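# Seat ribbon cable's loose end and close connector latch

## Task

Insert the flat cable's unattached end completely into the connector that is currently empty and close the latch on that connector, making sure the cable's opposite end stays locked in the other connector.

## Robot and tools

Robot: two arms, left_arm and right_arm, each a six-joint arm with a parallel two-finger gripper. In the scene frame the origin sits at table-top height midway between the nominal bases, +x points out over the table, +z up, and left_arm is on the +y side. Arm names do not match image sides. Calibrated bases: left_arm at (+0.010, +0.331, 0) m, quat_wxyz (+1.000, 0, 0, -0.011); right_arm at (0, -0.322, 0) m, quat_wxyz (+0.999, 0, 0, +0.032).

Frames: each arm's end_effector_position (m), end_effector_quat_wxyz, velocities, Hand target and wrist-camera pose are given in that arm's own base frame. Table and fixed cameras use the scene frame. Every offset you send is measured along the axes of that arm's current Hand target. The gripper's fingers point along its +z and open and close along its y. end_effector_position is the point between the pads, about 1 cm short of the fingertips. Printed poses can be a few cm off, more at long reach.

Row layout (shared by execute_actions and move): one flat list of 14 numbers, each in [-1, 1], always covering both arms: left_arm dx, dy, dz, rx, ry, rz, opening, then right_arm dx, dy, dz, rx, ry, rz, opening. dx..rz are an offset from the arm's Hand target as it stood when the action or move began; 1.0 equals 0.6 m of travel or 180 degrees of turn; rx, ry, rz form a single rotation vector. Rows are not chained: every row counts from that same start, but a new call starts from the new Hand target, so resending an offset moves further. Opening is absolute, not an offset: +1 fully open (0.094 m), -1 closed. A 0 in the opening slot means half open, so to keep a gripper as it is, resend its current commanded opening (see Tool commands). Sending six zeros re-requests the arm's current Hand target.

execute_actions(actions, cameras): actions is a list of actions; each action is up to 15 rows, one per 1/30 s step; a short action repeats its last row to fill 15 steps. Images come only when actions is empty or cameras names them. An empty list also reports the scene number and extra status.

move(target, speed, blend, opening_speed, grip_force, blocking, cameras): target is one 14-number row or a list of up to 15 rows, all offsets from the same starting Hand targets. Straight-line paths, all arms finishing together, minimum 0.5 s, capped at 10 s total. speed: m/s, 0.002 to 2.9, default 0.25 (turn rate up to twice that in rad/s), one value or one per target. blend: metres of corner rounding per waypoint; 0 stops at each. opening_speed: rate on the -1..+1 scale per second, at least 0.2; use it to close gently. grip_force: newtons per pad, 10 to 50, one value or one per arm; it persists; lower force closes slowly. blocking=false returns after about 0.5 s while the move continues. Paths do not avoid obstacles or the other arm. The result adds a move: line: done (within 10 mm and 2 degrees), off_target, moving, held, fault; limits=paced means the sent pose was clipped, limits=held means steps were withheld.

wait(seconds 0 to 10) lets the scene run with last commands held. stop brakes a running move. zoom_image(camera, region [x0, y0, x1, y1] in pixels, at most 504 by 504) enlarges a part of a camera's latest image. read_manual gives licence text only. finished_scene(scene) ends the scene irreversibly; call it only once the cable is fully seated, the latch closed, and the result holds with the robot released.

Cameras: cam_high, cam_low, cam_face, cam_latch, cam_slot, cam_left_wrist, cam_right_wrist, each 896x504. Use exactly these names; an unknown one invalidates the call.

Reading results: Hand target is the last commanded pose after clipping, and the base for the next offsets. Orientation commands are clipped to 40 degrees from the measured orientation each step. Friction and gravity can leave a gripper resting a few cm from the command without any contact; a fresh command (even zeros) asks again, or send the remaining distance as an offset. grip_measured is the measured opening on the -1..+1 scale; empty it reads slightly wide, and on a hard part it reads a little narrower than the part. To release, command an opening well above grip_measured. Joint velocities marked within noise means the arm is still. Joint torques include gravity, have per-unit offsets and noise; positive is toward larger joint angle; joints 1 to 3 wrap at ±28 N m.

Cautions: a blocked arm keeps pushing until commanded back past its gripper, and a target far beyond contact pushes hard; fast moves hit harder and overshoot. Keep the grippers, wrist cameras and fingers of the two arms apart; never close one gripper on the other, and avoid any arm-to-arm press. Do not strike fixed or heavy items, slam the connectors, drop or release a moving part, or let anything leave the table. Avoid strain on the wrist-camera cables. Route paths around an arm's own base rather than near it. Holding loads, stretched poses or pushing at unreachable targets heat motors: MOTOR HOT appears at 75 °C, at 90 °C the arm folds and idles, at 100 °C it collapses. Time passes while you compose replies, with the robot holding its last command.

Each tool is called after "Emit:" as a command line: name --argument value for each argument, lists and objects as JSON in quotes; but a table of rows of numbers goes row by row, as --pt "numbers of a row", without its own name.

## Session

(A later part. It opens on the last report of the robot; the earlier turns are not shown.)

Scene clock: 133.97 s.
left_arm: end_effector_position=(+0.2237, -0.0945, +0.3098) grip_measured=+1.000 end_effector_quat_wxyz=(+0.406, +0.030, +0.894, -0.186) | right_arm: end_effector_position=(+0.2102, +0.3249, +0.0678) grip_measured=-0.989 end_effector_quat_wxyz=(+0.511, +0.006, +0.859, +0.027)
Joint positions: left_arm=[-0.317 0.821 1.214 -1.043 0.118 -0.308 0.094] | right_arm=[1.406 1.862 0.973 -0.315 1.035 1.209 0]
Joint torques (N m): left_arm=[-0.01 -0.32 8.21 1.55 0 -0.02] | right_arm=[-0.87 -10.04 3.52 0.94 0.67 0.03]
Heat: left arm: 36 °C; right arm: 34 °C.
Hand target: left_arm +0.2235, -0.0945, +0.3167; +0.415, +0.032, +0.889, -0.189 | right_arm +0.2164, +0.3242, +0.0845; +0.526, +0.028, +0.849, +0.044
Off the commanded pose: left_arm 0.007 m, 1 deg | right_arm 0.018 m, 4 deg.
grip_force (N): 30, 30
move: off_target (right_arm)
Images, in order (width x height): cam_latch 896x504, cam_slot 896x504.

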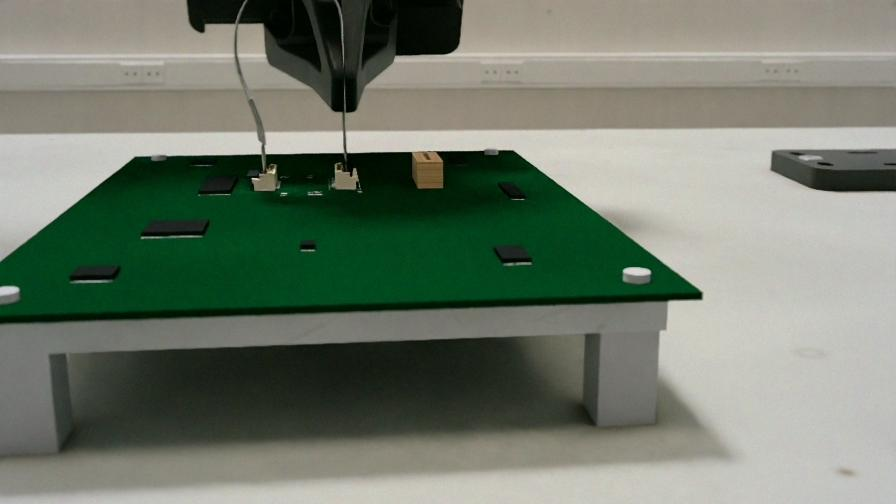

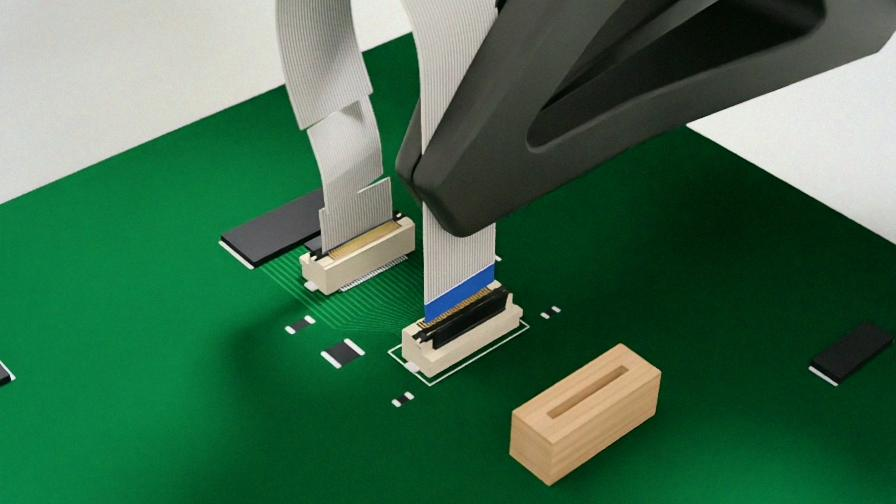

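Emit:
zoom_image --camera "cam_latch" --region '[240, 150, 290, 200]'

Emit:
zoom_image --camera "cam_latch" --region '[320, 150, 370, 200]'

Emit:
zoom_image --camera "cam_slot" --region '[390, 270, 540, 390]'

Emit:
zoom_image --camera "cam_slot" --region '[290, 190, 430, 300]'

Scaled by 10.080 from the camera's 896x504 image, which has a finer 1280x720 frame.

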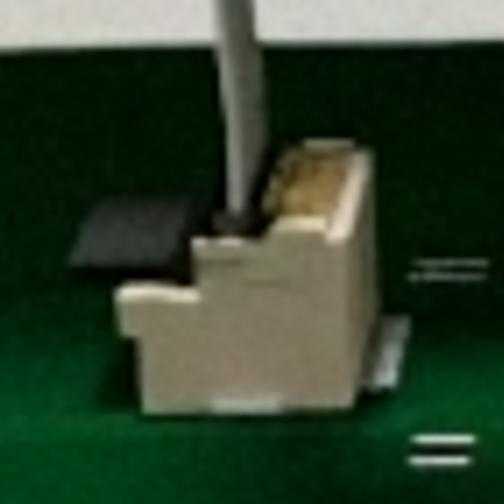

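Scaled by 10.080 from the camera's 896x504 image, which has a finer 1280x720 frame.

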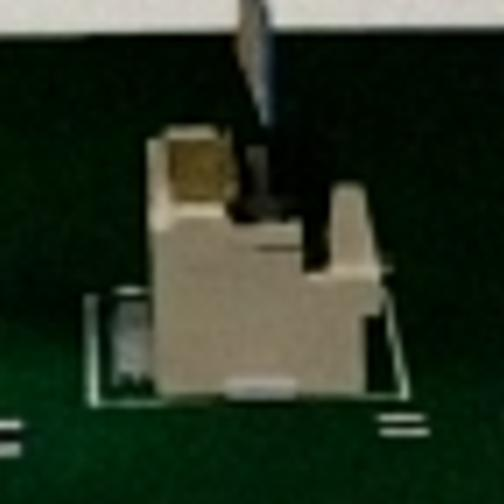

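Scaled by 3.360 from the camera's 896x504 image, which has a finer 1280x720 frame.

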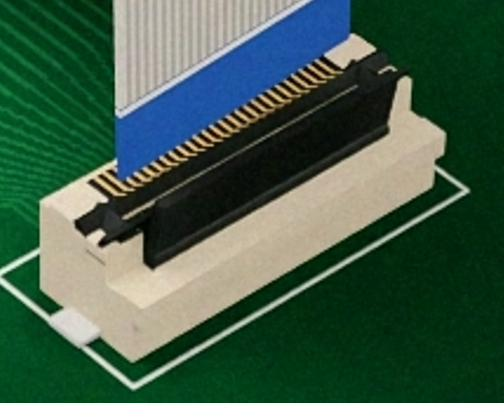

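Scaled by 3.600 from the camera's 896x504 image, which has a finer 1280x720 frame.

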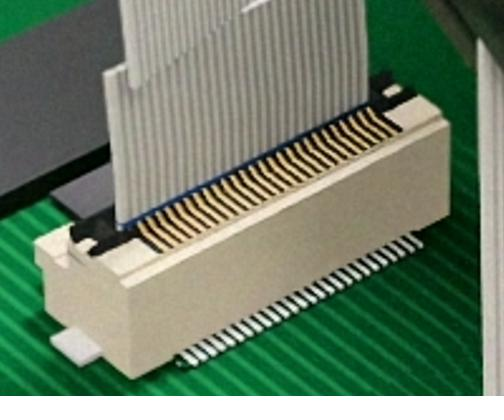

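Emit:
move --target '[0,0,0,0,0,0,1, 0.0060,-0.0010,0.0030,0,0,0,-1]' --speed 0.03 --cameras '["cam_latch","cam_slot","cam_face"]'

Emit:
zoom_image --camera "cam_latch" --region '[320, 130, 380, 200]'

Emit:
zoom_image --camera "cam_slot" --region '[390, 230, 540, 390]'

Emit:
zoom_image --camera "cam_face" --region '[420, 150, 540, 260]'

Scene clock: 140.90 s.
left_arm: end_effector_position=(+0.2237, -0.0945, +0.3098) grip_measured=+1.000 end_effector_quat_wxyz=(+0.406, +0.030, +0.894, -0.186) | right_arm: end_effector_position=(+0.2102, +0.3248, +0.0667) grip_measured=-0.989 end_effector_quat_wxyz=(+0.511, +0.007, +0.859, +0.029)
Joint positions: left_arm=[-0.317 0.821 1.214 -1.043 0.118 -0.308 0.094] | right_arm=[1.406 1.862 0.966 -0.301 1.035 1.208 0]
Joint torques (N m): left_arm=[0.09 -0.12 8.39 1.63 -0.02 0.04] | right_arm=[-0.84 -9.35 3.52 0.95 0.67 0.02]
Heat: left arm: 37 °C; right arm: 34 °C.
Hand target: left_arm +0.2235, -0.0945, +0.3167; +0.415, +0.032, +0.889, -0.189 | right_arm +0.2164, +0.3241, +0.0805; +0.526, +0.028, +0.849, +0.044
Off the commanded pose: left_arm 0.007 m, 1 deg | right_arm 0.015 m, 4 deg.
grip_force (N): 30, 30
move: off_target (right_arm)
Images, in order (width x height): cam_face 896x504, cam_latch 896x504, cam_slot 896x504.

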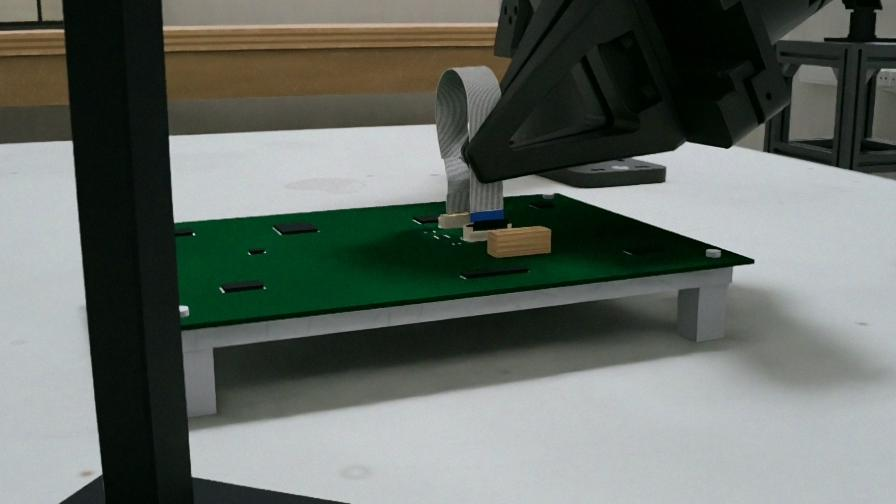

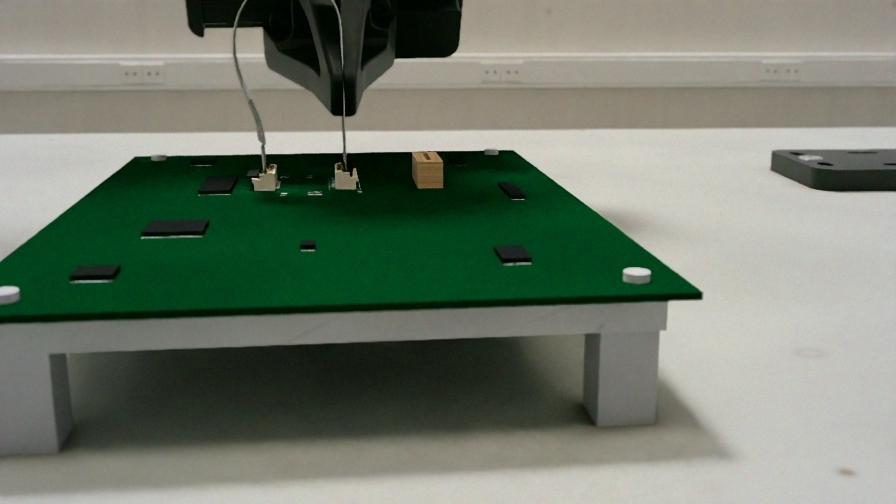

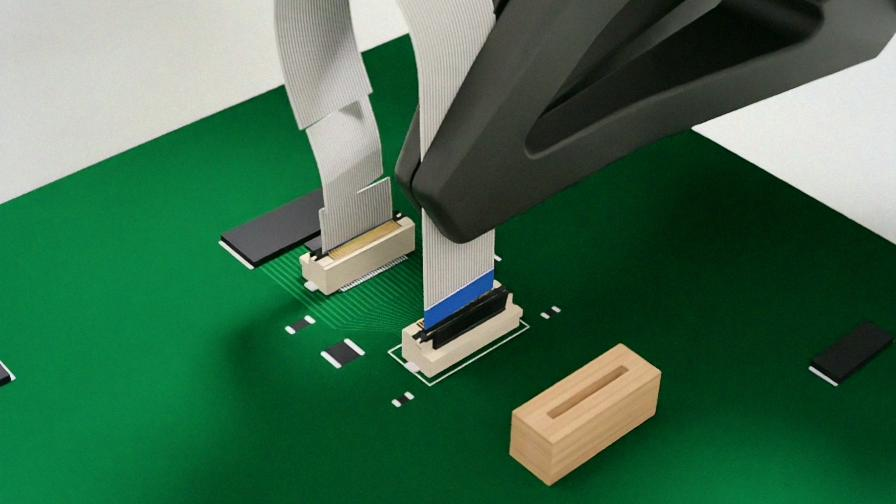

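Scaled by 7.200 from the camera's 896x504 image, which has a finer 1280x720 frame.

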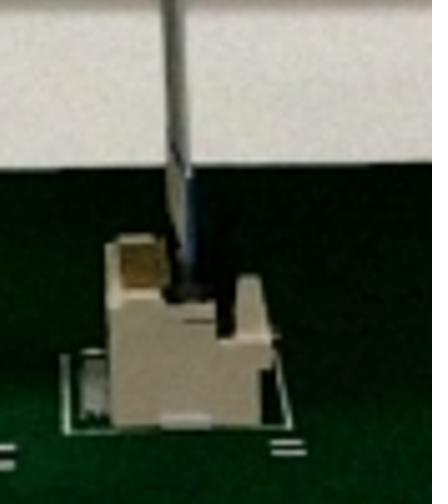

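Scaled by 3.150 from the camera's 896x504 image, which has a finer 1280x720 frame.

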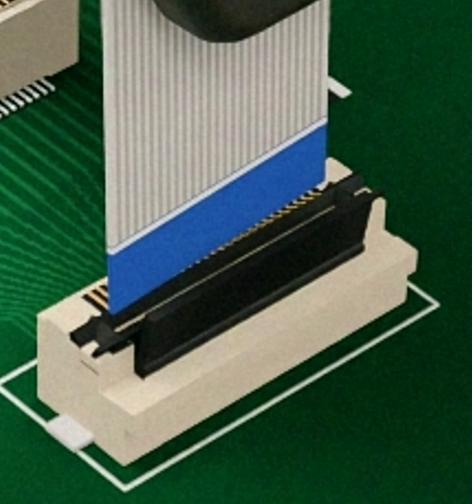

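Scaled by 4.200 from the camera's 896x504 image, which has a finer 1280x720 frame.

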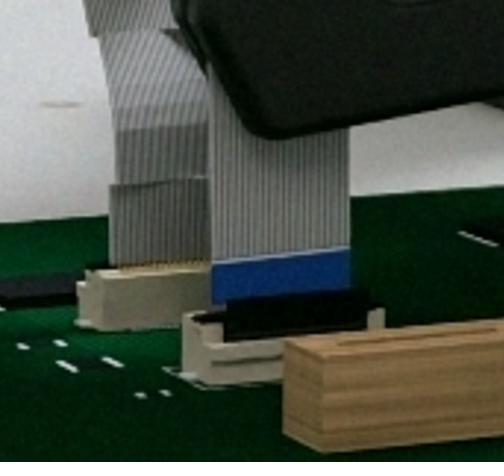

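Emit:
move --target '[0,0,0,0,0,0,1, 0.0045,-0.0005,0.0022,0,0,0,-1]' --speed 0.03 --cameras '["cam_latch","cam_slot","cam_face"]'

Emit:
zoom_image --camera "cam_latch" --region '[320, 130, 380, 200]'

Emit:
zoom_image --camera "cam_slot" --region '[390, 230, 540, 390]'

Emit:
zoom_image --camera "cam_face" --region '[420, 150, 540, 260]'

Scene clock: 143.83 s.
left_arm: end_effector_position=(+0.2237, -0.0945, +0.3098) grip_measured=+1.000 end_effector_quat_wxyz=(+0.406, +0.030, +0.894, -0.186) | right_arm: end_effector_position=(+0.2102, +0.3250, +0.0660) grip_measured=-0.989 end_effector_quat_wxyz=(+0.512, +0.009, +0.859, +0.032)
Joint positions: left_arm=[-0.317 0.821 1.214 -1.043 0.118 -0.308 0.094] | right_arm=[1.406 1.862 0.961 -0.289 1.035 1.208 0]
Joint torques (N m): left_arm=[0.05 -0.2 8.27 1.57 0.01 0.01] | right_arm=[-0.85 -8.76 3.52 0.95 0.67 0.01]
Heat: left arm: 37 °C; right arm: 34 °C.
Hand target: left_arm +0.2235, -0.0945, +0.3167; +0.415, +0.032, +0.889, -0.189 | right_arm +0.2163, +0.3241, +0.0774; +0.526, +0.028, +0.849, +0.044
Off the commanded pose: left_arm 0.007 m, 1 deg | right_arm 0.013 m, 3 deg.
grip_force (N): 30, 30
move: off_target (right_arm)
Images, in order (width x height): cam_face 896x504, cam_latch 896x504, cam_slot 896x504.

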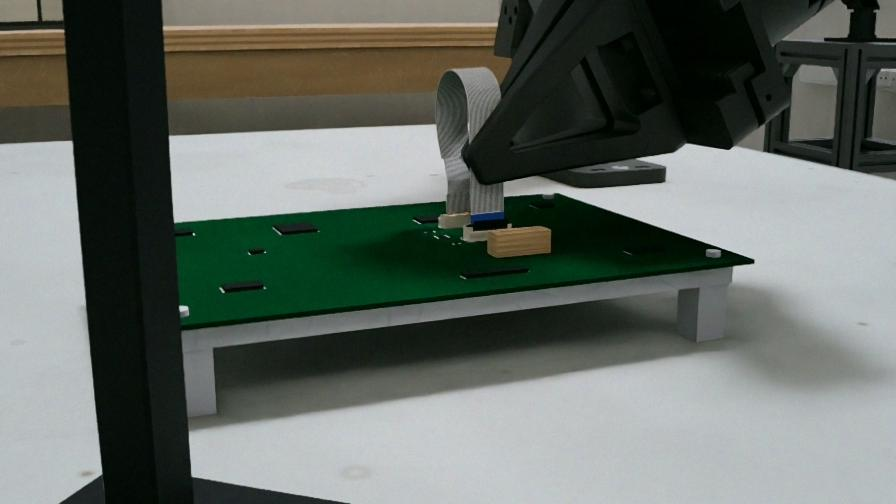

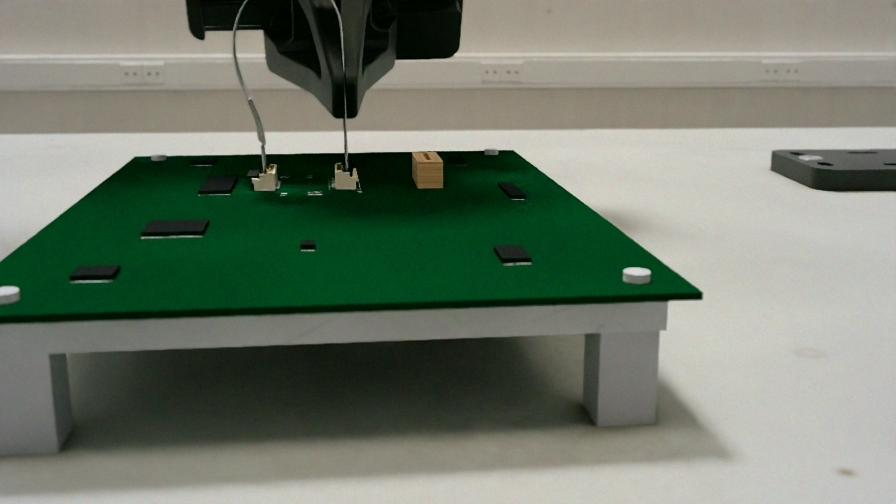

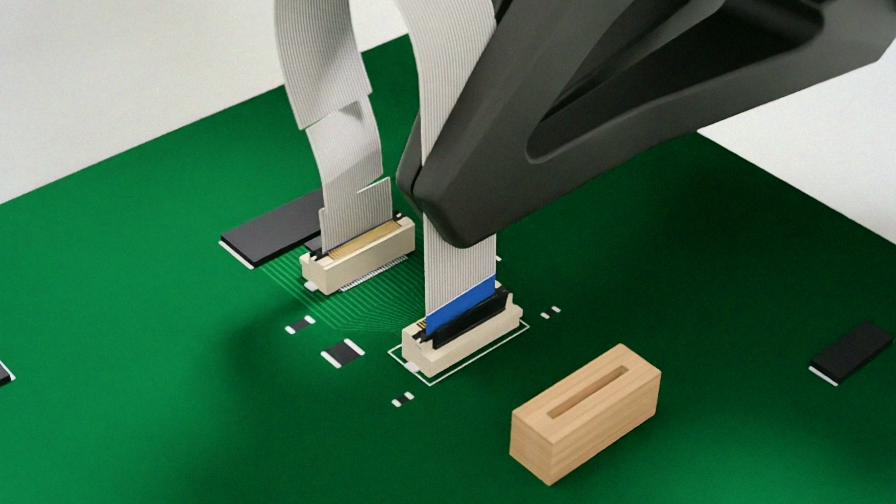

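Scaled by 7.200 from the camera's 896x504 image, which has a finer 1280x720 frame.

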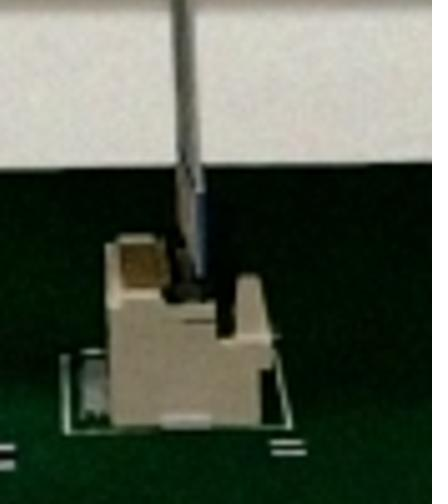

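Scaled by 3.150 from the camera's 896x504 image, which has a finer 1280x720 frame.

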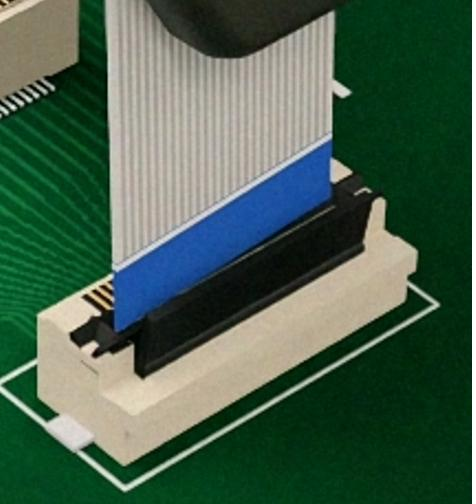

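Scaled by 4.200 from the camera's 896x504 image, which has a finer 1280x720 frame.

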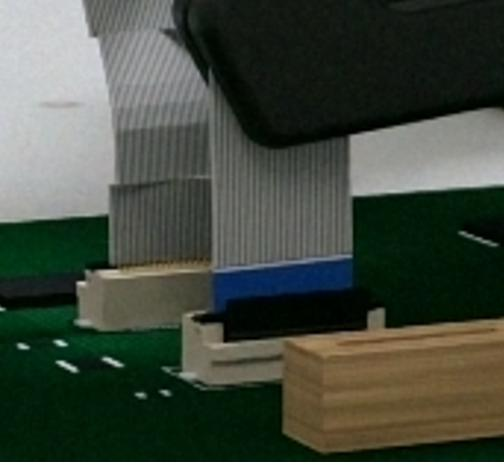

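Emit:
move --target '[0,0,0,0,0,0,1, 0.0001,0.0012,0.0000,0.0071,0,-0.0143,-1]' --speed 0.05 --cameras '["cam_latch","cam_slot"]'

Emit:
zoom_image --camera "cam_latch" --region '[320, 130, 380, 200]'

Emit:
zoom_image --camera "cam_slot" --region '[390, 230, 540, 390]'

Scene clock: 147.97 s.
left_arm: end_effector_position=(+0.2237, -0.0945, +0.3098) grip_measured=+1.000 end_effector_quat_wxyz=(+0.406, +0.030, +0.894, -0.186) | right_arm: end_effector_position=(+0.2100, +0.3235, +0.0663) grip_measured=-0.989 end_effector_quat_wxyz=(+0.511, +0.002, +0.859, +0.023)
Joint positions: left_arm=[-0.317 0.821 1.214 -1.043 0.118 -0.308 0.094] | right_arm=[1.406 1.862 0.968 -0.313 1.035 1.202 0]
Joint torques (N m): left_arm=[0.05 -0.29 8.36 1.56 -0.01 0.01] | right_arm=[-0.62 -7.3 5.75 0.64 0.74 0.02]
Heat: left arm: 37 °C; right arm: 34 °C.
Hand target: left_arm +0.2235, -0.0945, +0.3167; +0.415, +0.032, +0.889, -0.189 | right_arm +0.2163, +0.3249, +0.0775; +0.526, +0.015, +0.850, +0.023
Off the commanded pose: left_arm 0.007 m, 1 deg | right_arm 0.013 m, 3 deg.
grip_force (N): 30, 30
move: off_target (right_arm)
Images, in order (width x height): cam_latch 896x504, cam_slot 896x504.

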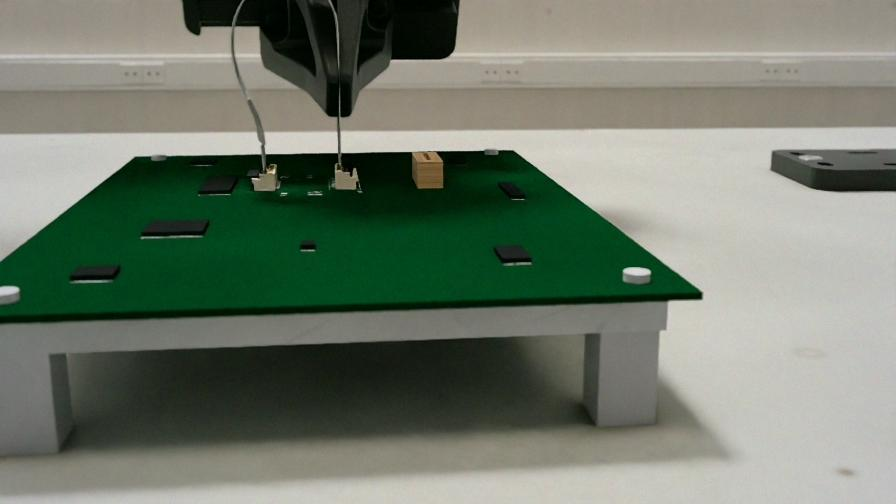

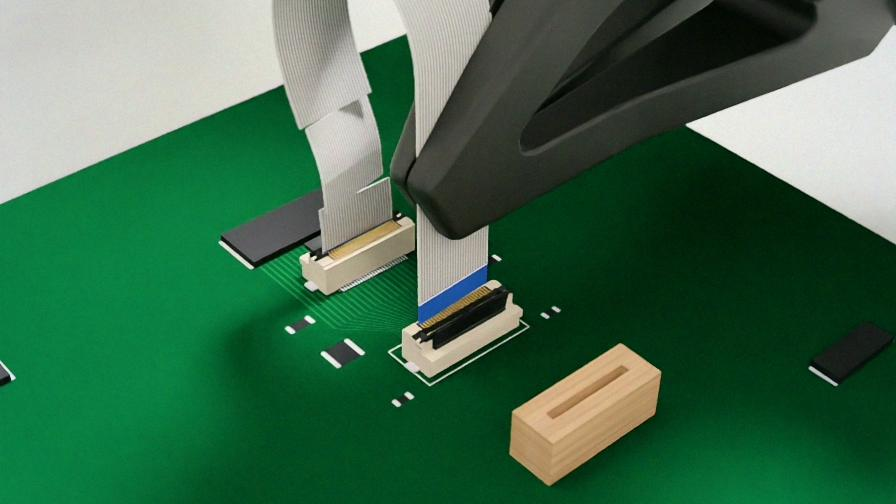

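Scaled by 7.200 from the camera's 896x504 image, which has a finer 1280x720 frame.

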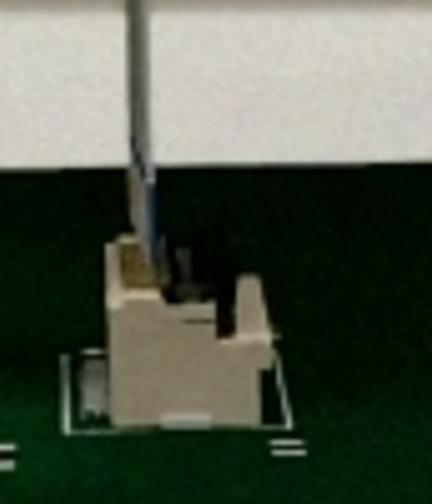

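Scaled by 3.150 from the camera's 896x504 image, which has a finer 1280x720 frame.

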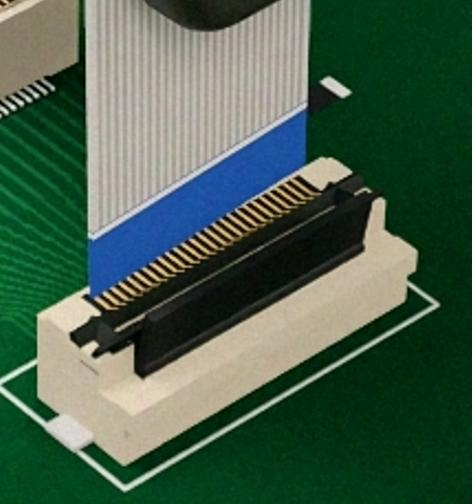

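Emit:
move --target '[0,0,0,0,0,0,1, -0.0011,0.0034,-0.0005,0,0,0,-1]' --speed 0.05 --cameras '["cam_latch","cam_slot"]'

Emit:
zoom_image --camera "cam_latch" --region '[320, 130, 380, 200]'

Emit:
zoom_image --camera "cam_slot" --region '[390, 230, 540, 390]'

Scene clock: 150.93 s.
left_arm: end_effector_position=(+0.2237, -0.0945, +0.3098) grip_measured=+1.000 end_effector_quat_wxyz=(+0.406, +0.030, +0.894, -0.186) | right_arm: end_effector_position=(+0.2103, +0.3255, +0.0686) grip_measured=-0.989 end_effector_quat_wxyz=(+0.511, +0.002, +0.859, +0.024)
Joint positions: left_arm=[-0.317 0.821 1.214 -1.043 0.118 -0.308 0.094] | right_arm=[1.406 1.862 0.978 -0.321 1.035 1.202 0]
Joint torques (N m): left_arm=[-0.05 -0.32 8.35 1.58 -0.01 0.06] | right_arm=[-0.55 -6.99 5.79 0.66 0.74 0.04]
Heat: left arm: 37 °C; right arm: 34 °C.
Hand target: left_arm +0.2235, -0.0945, +0.3167; +0.415, +0.032, +0.889, -0.189 | right_arm +0.2164, +0.3269, +0.0784; +0.526, +0.015, +0.850, +0.023
Off the commanded pose: left_arm 0.007 m, 1 deg | right_arm 0.012 m, 3 deg.
grip_force (N): 30, 30
move: off_target (right_arm)
Images, in order (width x height): cam_latch 896x504, cam_slot 896x504.

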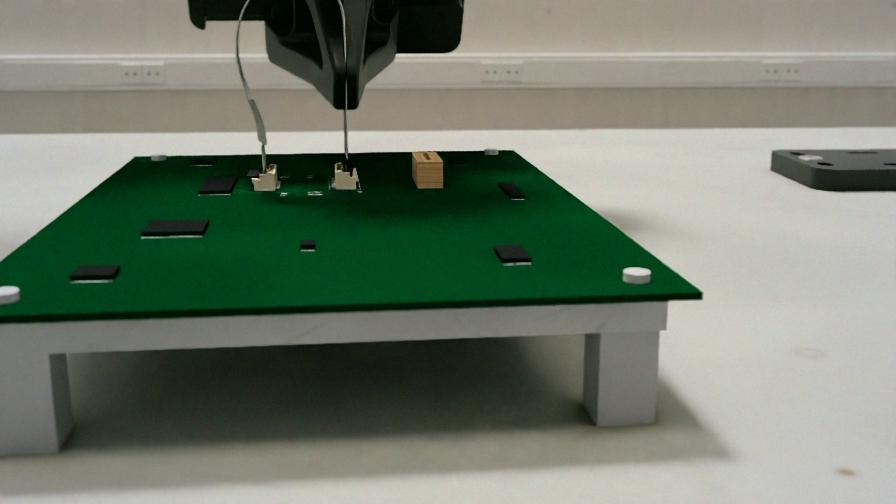

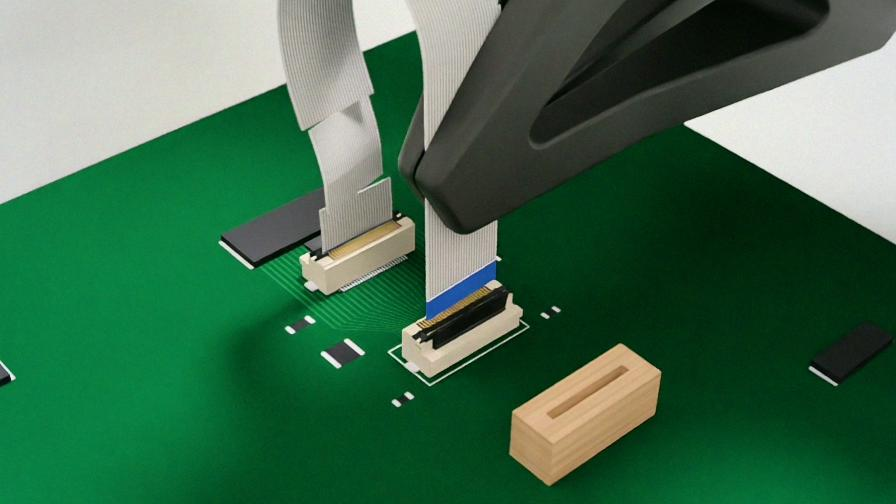

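Scaled by 7.200 from the camera's 896x504 image, which has a finer 1280x720 frame.

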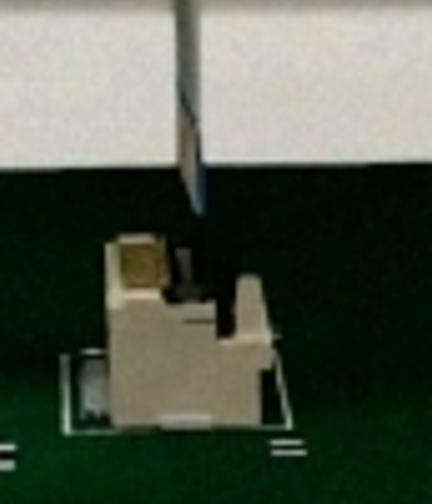

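Scaled by 3.150 from the camera's 896x504 image, which has a finer 1280x720 frame.

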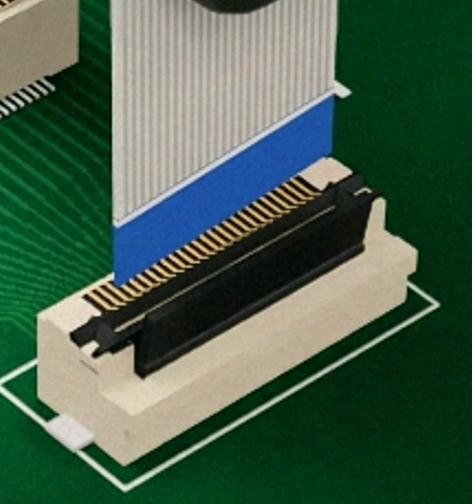

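Emit:
move --target '[0,0,0,0,0,0,1, 0.0060,-0.0010,0.0030,0,0,0,-1]' --speed 0.05 --cameras '["cam_latch","cam_slot"]'

Emit:
zoom_image --camera "cam_latch" --region '[320, 130, 380, 200]'

Emit:
zoom_image --camera "cam_slot" --region '[390, 230, 540, 390]'

Scene clock: 156.87 s.
left_arm: end_effector_position=(+0.2237, -0.0945, +0.3098) grip_measured=+1.000 end_effector_quat_wxyz=(+0.406, +0.030, +0.894, -0.186) | right_arm: end_effector_position=(+0.2103, +0.3254, +0.0686) grip_measured=-0.989 end_effector_quat_wxyz=(+0.511, +0.002, +0.859, +0.024)
Joint positions: left_arm=[-0.317 0.821 1.214 -1.043 0.118 -0.308 0.094] | right_arm=[1.406 1.862 0.978 -0.322 1.035 1.202 0]
Joint torques (N m): left_arm=[0.03 -0.18 8.32 1.6 -0.01 0.05] | right_arm=[-0.57 -6.39 5.18 0.78 0.75 0.06]
Heat: left arm: 37 °C; right arm: 34 °C.
Hand target: left_arm +0.2235, -0.0945, +0.3167; +0.415, +0.032, +0.889, -0.189 | right_arm +0.2164, +0.3265, +0.0743; +0.526, +0.015, +0.850, +0.023
Off the commanded pose: left_arm 0.007 m, 1 deg | right_arm 0.008 m, 3 deg.
grip_force (N): 30, 30
move: off_target (right_arm)
Images, in order (width x height): cam_latch 896x504, cam_slot 896x504.

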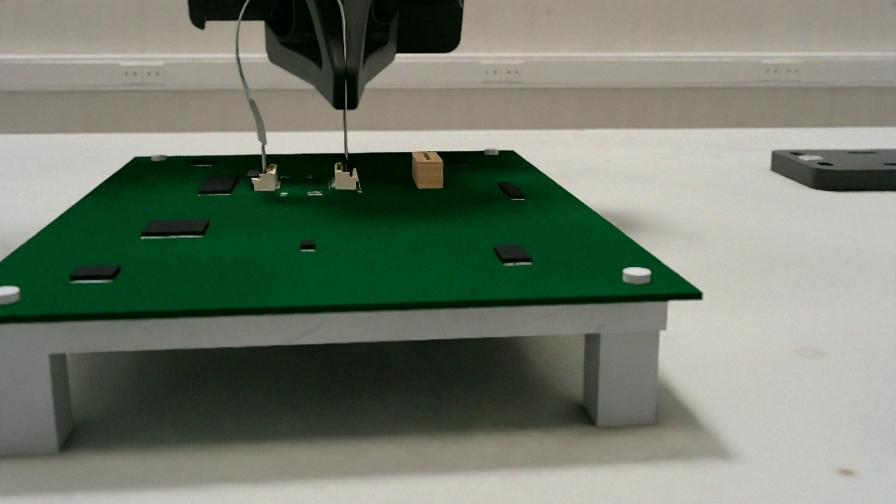

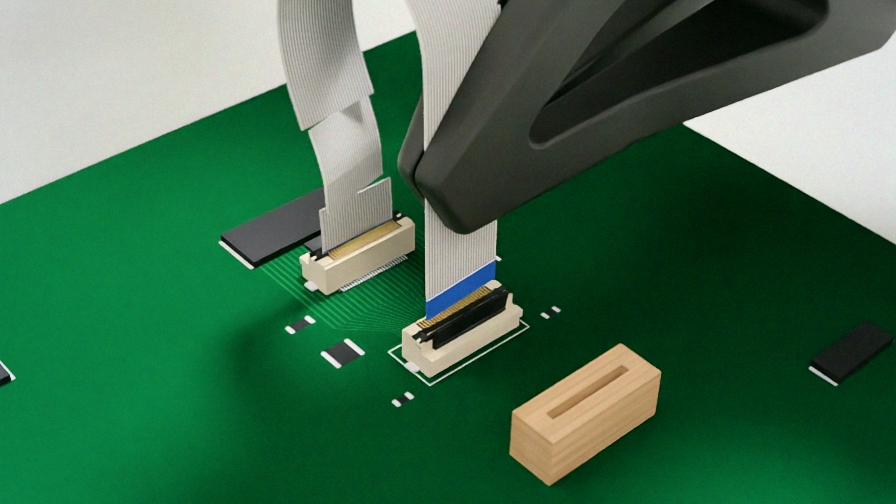

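Scaled by 7.200 from the camera's 896x504 image, which has a finer 1280x720 frame.

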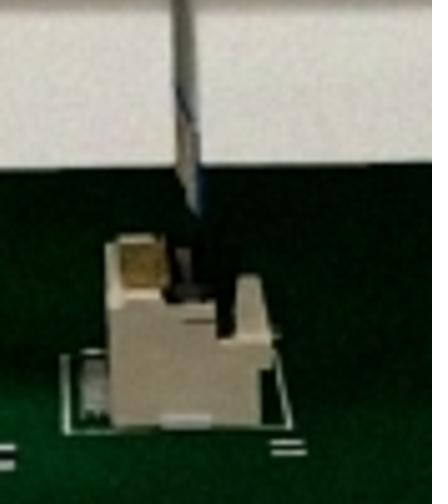

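Scaled by 3.150 from the camera's 896x504 image, which has a finer 1280x720 frame.

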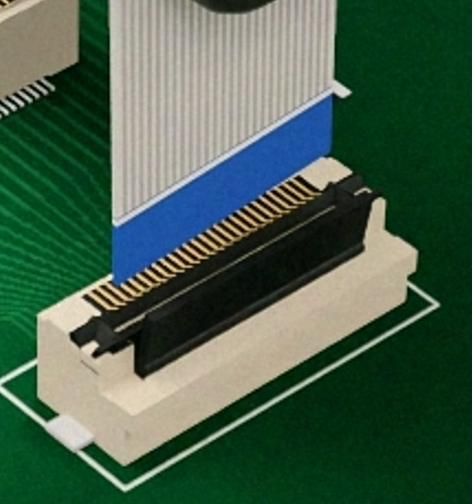

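Emit:
move --target '[0,0,0,0,0,0,1, 0.0045,-0.0004,0.0022,0,0,0,-1]' --speed 0.05

Scene clock: 158.37 s.
left_arm: end_effector_position=(+0.2237, -0.0945, +0.3098) grip_measured=+1.000 end_effector_quat_wxyz=(+0.406, +0.030, +0.894, -0.186) | right_arm: end_effector_position=(+0.2102, +0.3251, +0.0662) grip_measured=-0.989 end_effector_quat_wxyz=(+0.510, +0.001, +0.860, +0.021)
Joint positions: left_arm=[-0.317 0.821 1.214 -1.043 0.118 -0.308 0.094] | right_arm=[1.406 1.869 0.978 -0.322 1.035 1.202 0]
Joint torques (N m): left_arm=[0.21 -0.25 8.21 1.58 -0.02 0.03] | right_arm=[-0.57 -6.41 4.74 0.88 0.74 0.06]
Heat: left arm: 37 °C; right arm: 34 °C.
Hand target: left_arm +0.2235, -0.0945, +0.3167; +0.415, +0.032, +0.889, -0.189 | right_arm +0.2163, +0.3264, +0.0712; +0.526, +0.015, +0.850, +0.023
Off the commanded pose: left_arm 0.007 m, 1 deg | right_arm 0.008 m, 3 deg.
grip_force (N): 30, 30
move: off_target (right_arm)

Emit:
move --target '[0,0,0,0,0,0,1, 0.0045,-0.0003,0.0022,0,0,0,-1]' --speed 0.05 --cameras '["cam_latch","cam_slot"]'

Emit:
zoom_image --camera "cam_latch" --region '[320, 130, 380, 200]'

Emit:
zoom_image --camera "cam_slot" --region '[390, 230, 540, 390]'

Scene clock: 160.17 s.
left_arm: end_effector_position=(+0.2237, -0.0945, +0.3098) grip_measured=+1.000 end_effector_quat_wxyz=(+0.406, +0.030, +0.894, -0.186) | right_arm: end_effector_position=(+0.2106, +0.3256, +0.0655) grip_measured=-0.989 end_effector_quat_wxyz=(+0.512, +0.001, +0.859, +0.022)
Joint positions: left_arm=[-0.317 0.821 1.214 -1.043 0.118 -0.308 0.094] | right_arm=[1.406 1.873 0.978 -0.315 1.038 1.202 0]
Joint torques (N m): left_arm=[0.18 -0.42 8.29 1.59 0.01 0.02] | right_arm=[-0.57 -6.23 4.38 0.92 0.73 0.07]
Heat: left arm: 37 °C; right arm: 34 °C.
Hand target: left_arm +0.2235, -0.0945, +0.3167; +0.415, +0.032, +0.889, -0.189 | right_arm +0.2163, +0.3264, +0.0683; +0.526, +0.015, +0.850, +0.023
Off the commanded pose: left_arm 0.007 m, 1 deg | right_arm 0.006 m, 3 deg.
grip_force (N): 30, 30
move: off_target (right_arm)
Images, in order (width x height): cam_latch 896x504, cam_slot 896x504.

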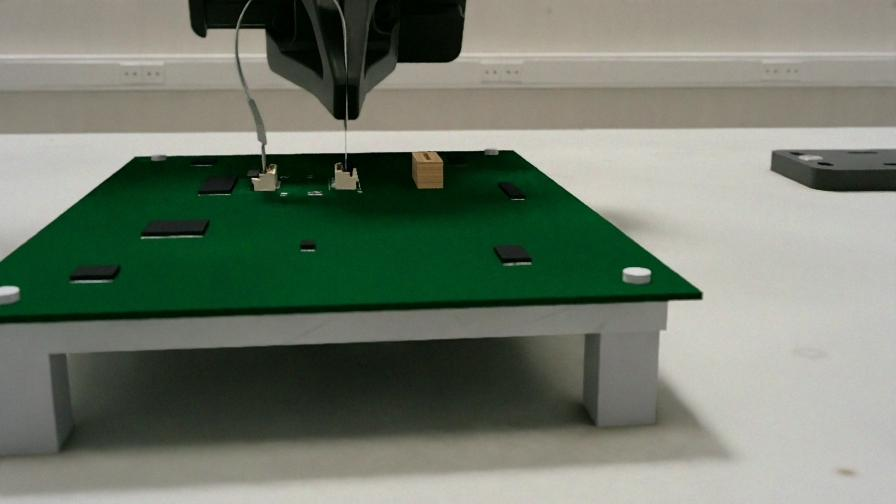

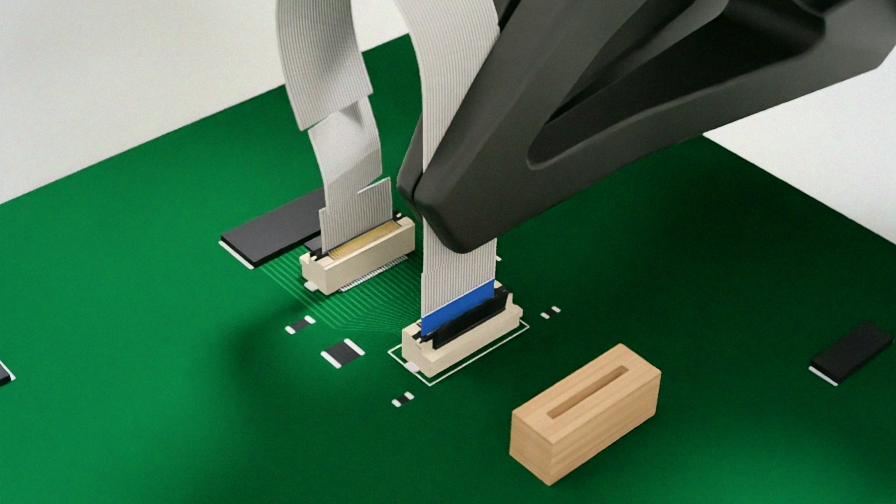

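Scaled by 7.200 from the camera's 896x504 image, which has a finer 1280x720 frame.

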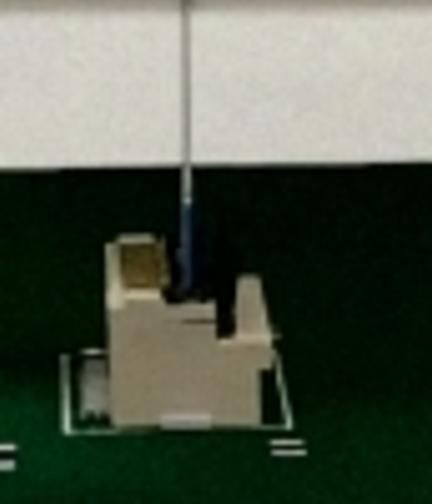

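Scaled by 3.150 from the camera's 896x504 image, which has a finer 1280x720 frame.

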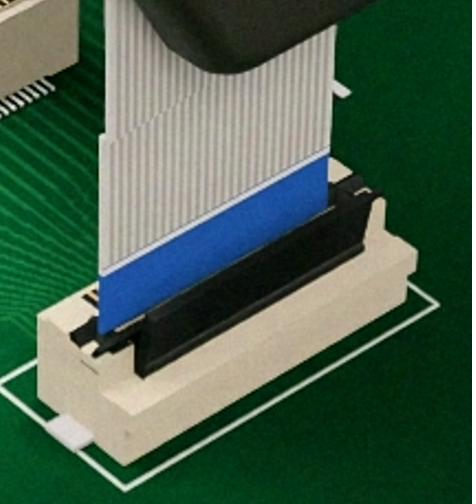

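Emit:
move --target '[0,0,0,0,0,0,1, 0.0045,-0.0003,0.0022,0,0,0,-1]' --speed 0.03 --cameras '["cam_latch","cam_slot"]'

Emit:
zoom_image --camera "cam_slot" --region '[390, 230, 540, 390]'

Emit:
zoom_image --camera "cam_latch" --region '[320, 130, 380, 200]'

Scene clock: 166.37 s.
left_arm: end_effector_position=(+0.2237, -0.0945, +0.3098) grip_measured=+1.000 end_effector_quat_wxyz=(+0.406, +0.030, +0.894, -0.186) | right_arm: end_effector_position=(+0.2114, +0.3270, +0.0651) grip_measured=-0.989 end_effector_quat_wxyz=(+0.514, +0.004, +0.857, +0.024)
Joint positions: left_arm=[-0.317 0.821 1.214 -1.043 0.118 -0.308 0.094] | right_arm=[1.406 1.88 0.978 -0.301 1.043 1.202 0]
Joint torques (N m): left_arm=[0.05 -0.24 8.21 1.6 0.01 0.06] | right_arm=[-0.58 -6.11 4.01 0.92 0.68 0.06]
Heat: left arm: 37 °C; right arm: 33 °C.
Hand target: left_arm +0.2235, -0.0945, +0.3167; +0.415, +0.032, +0.889, -0.189 | right_arm +0.2163, +0.3263, +0.0652; +0.526, +0.015, +0.850, +0.023
Off the commanded pose: left_arm 0.007 m, 1 deg | right_arm 0.005 m, 2 deg.
grip_force (N): 30, 30
move: done
Images, in order (width x height): cam_latch 896x504, cam_slot 896x504.

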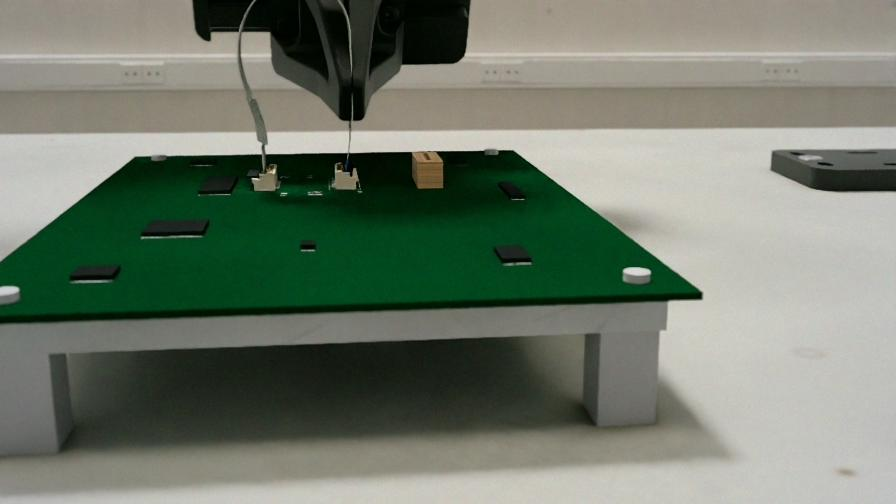

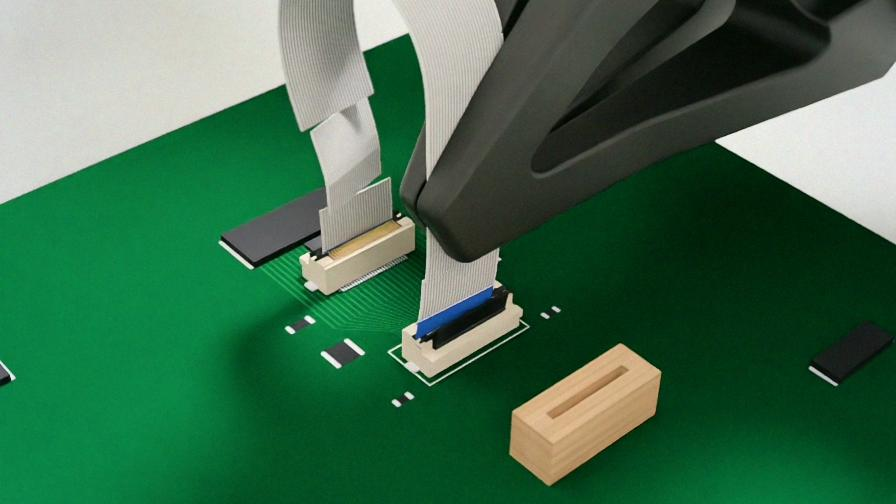

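Scaled by 3.150 from the camera's 896x504 image, which has a finer 1280x720 frame.

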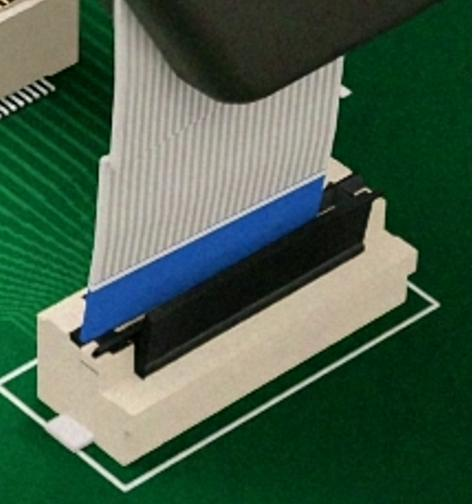

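Scaled by 7.200 from the camera's 896x504 image, which has a finer 1280x720 frame.

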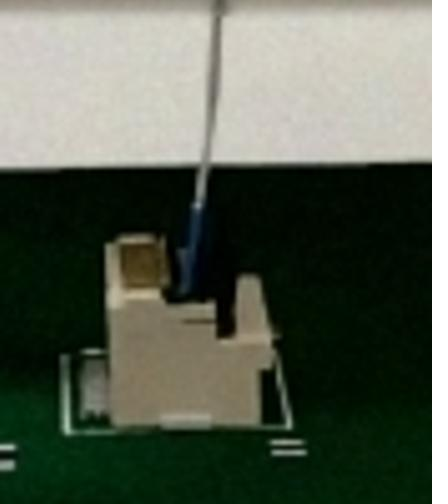

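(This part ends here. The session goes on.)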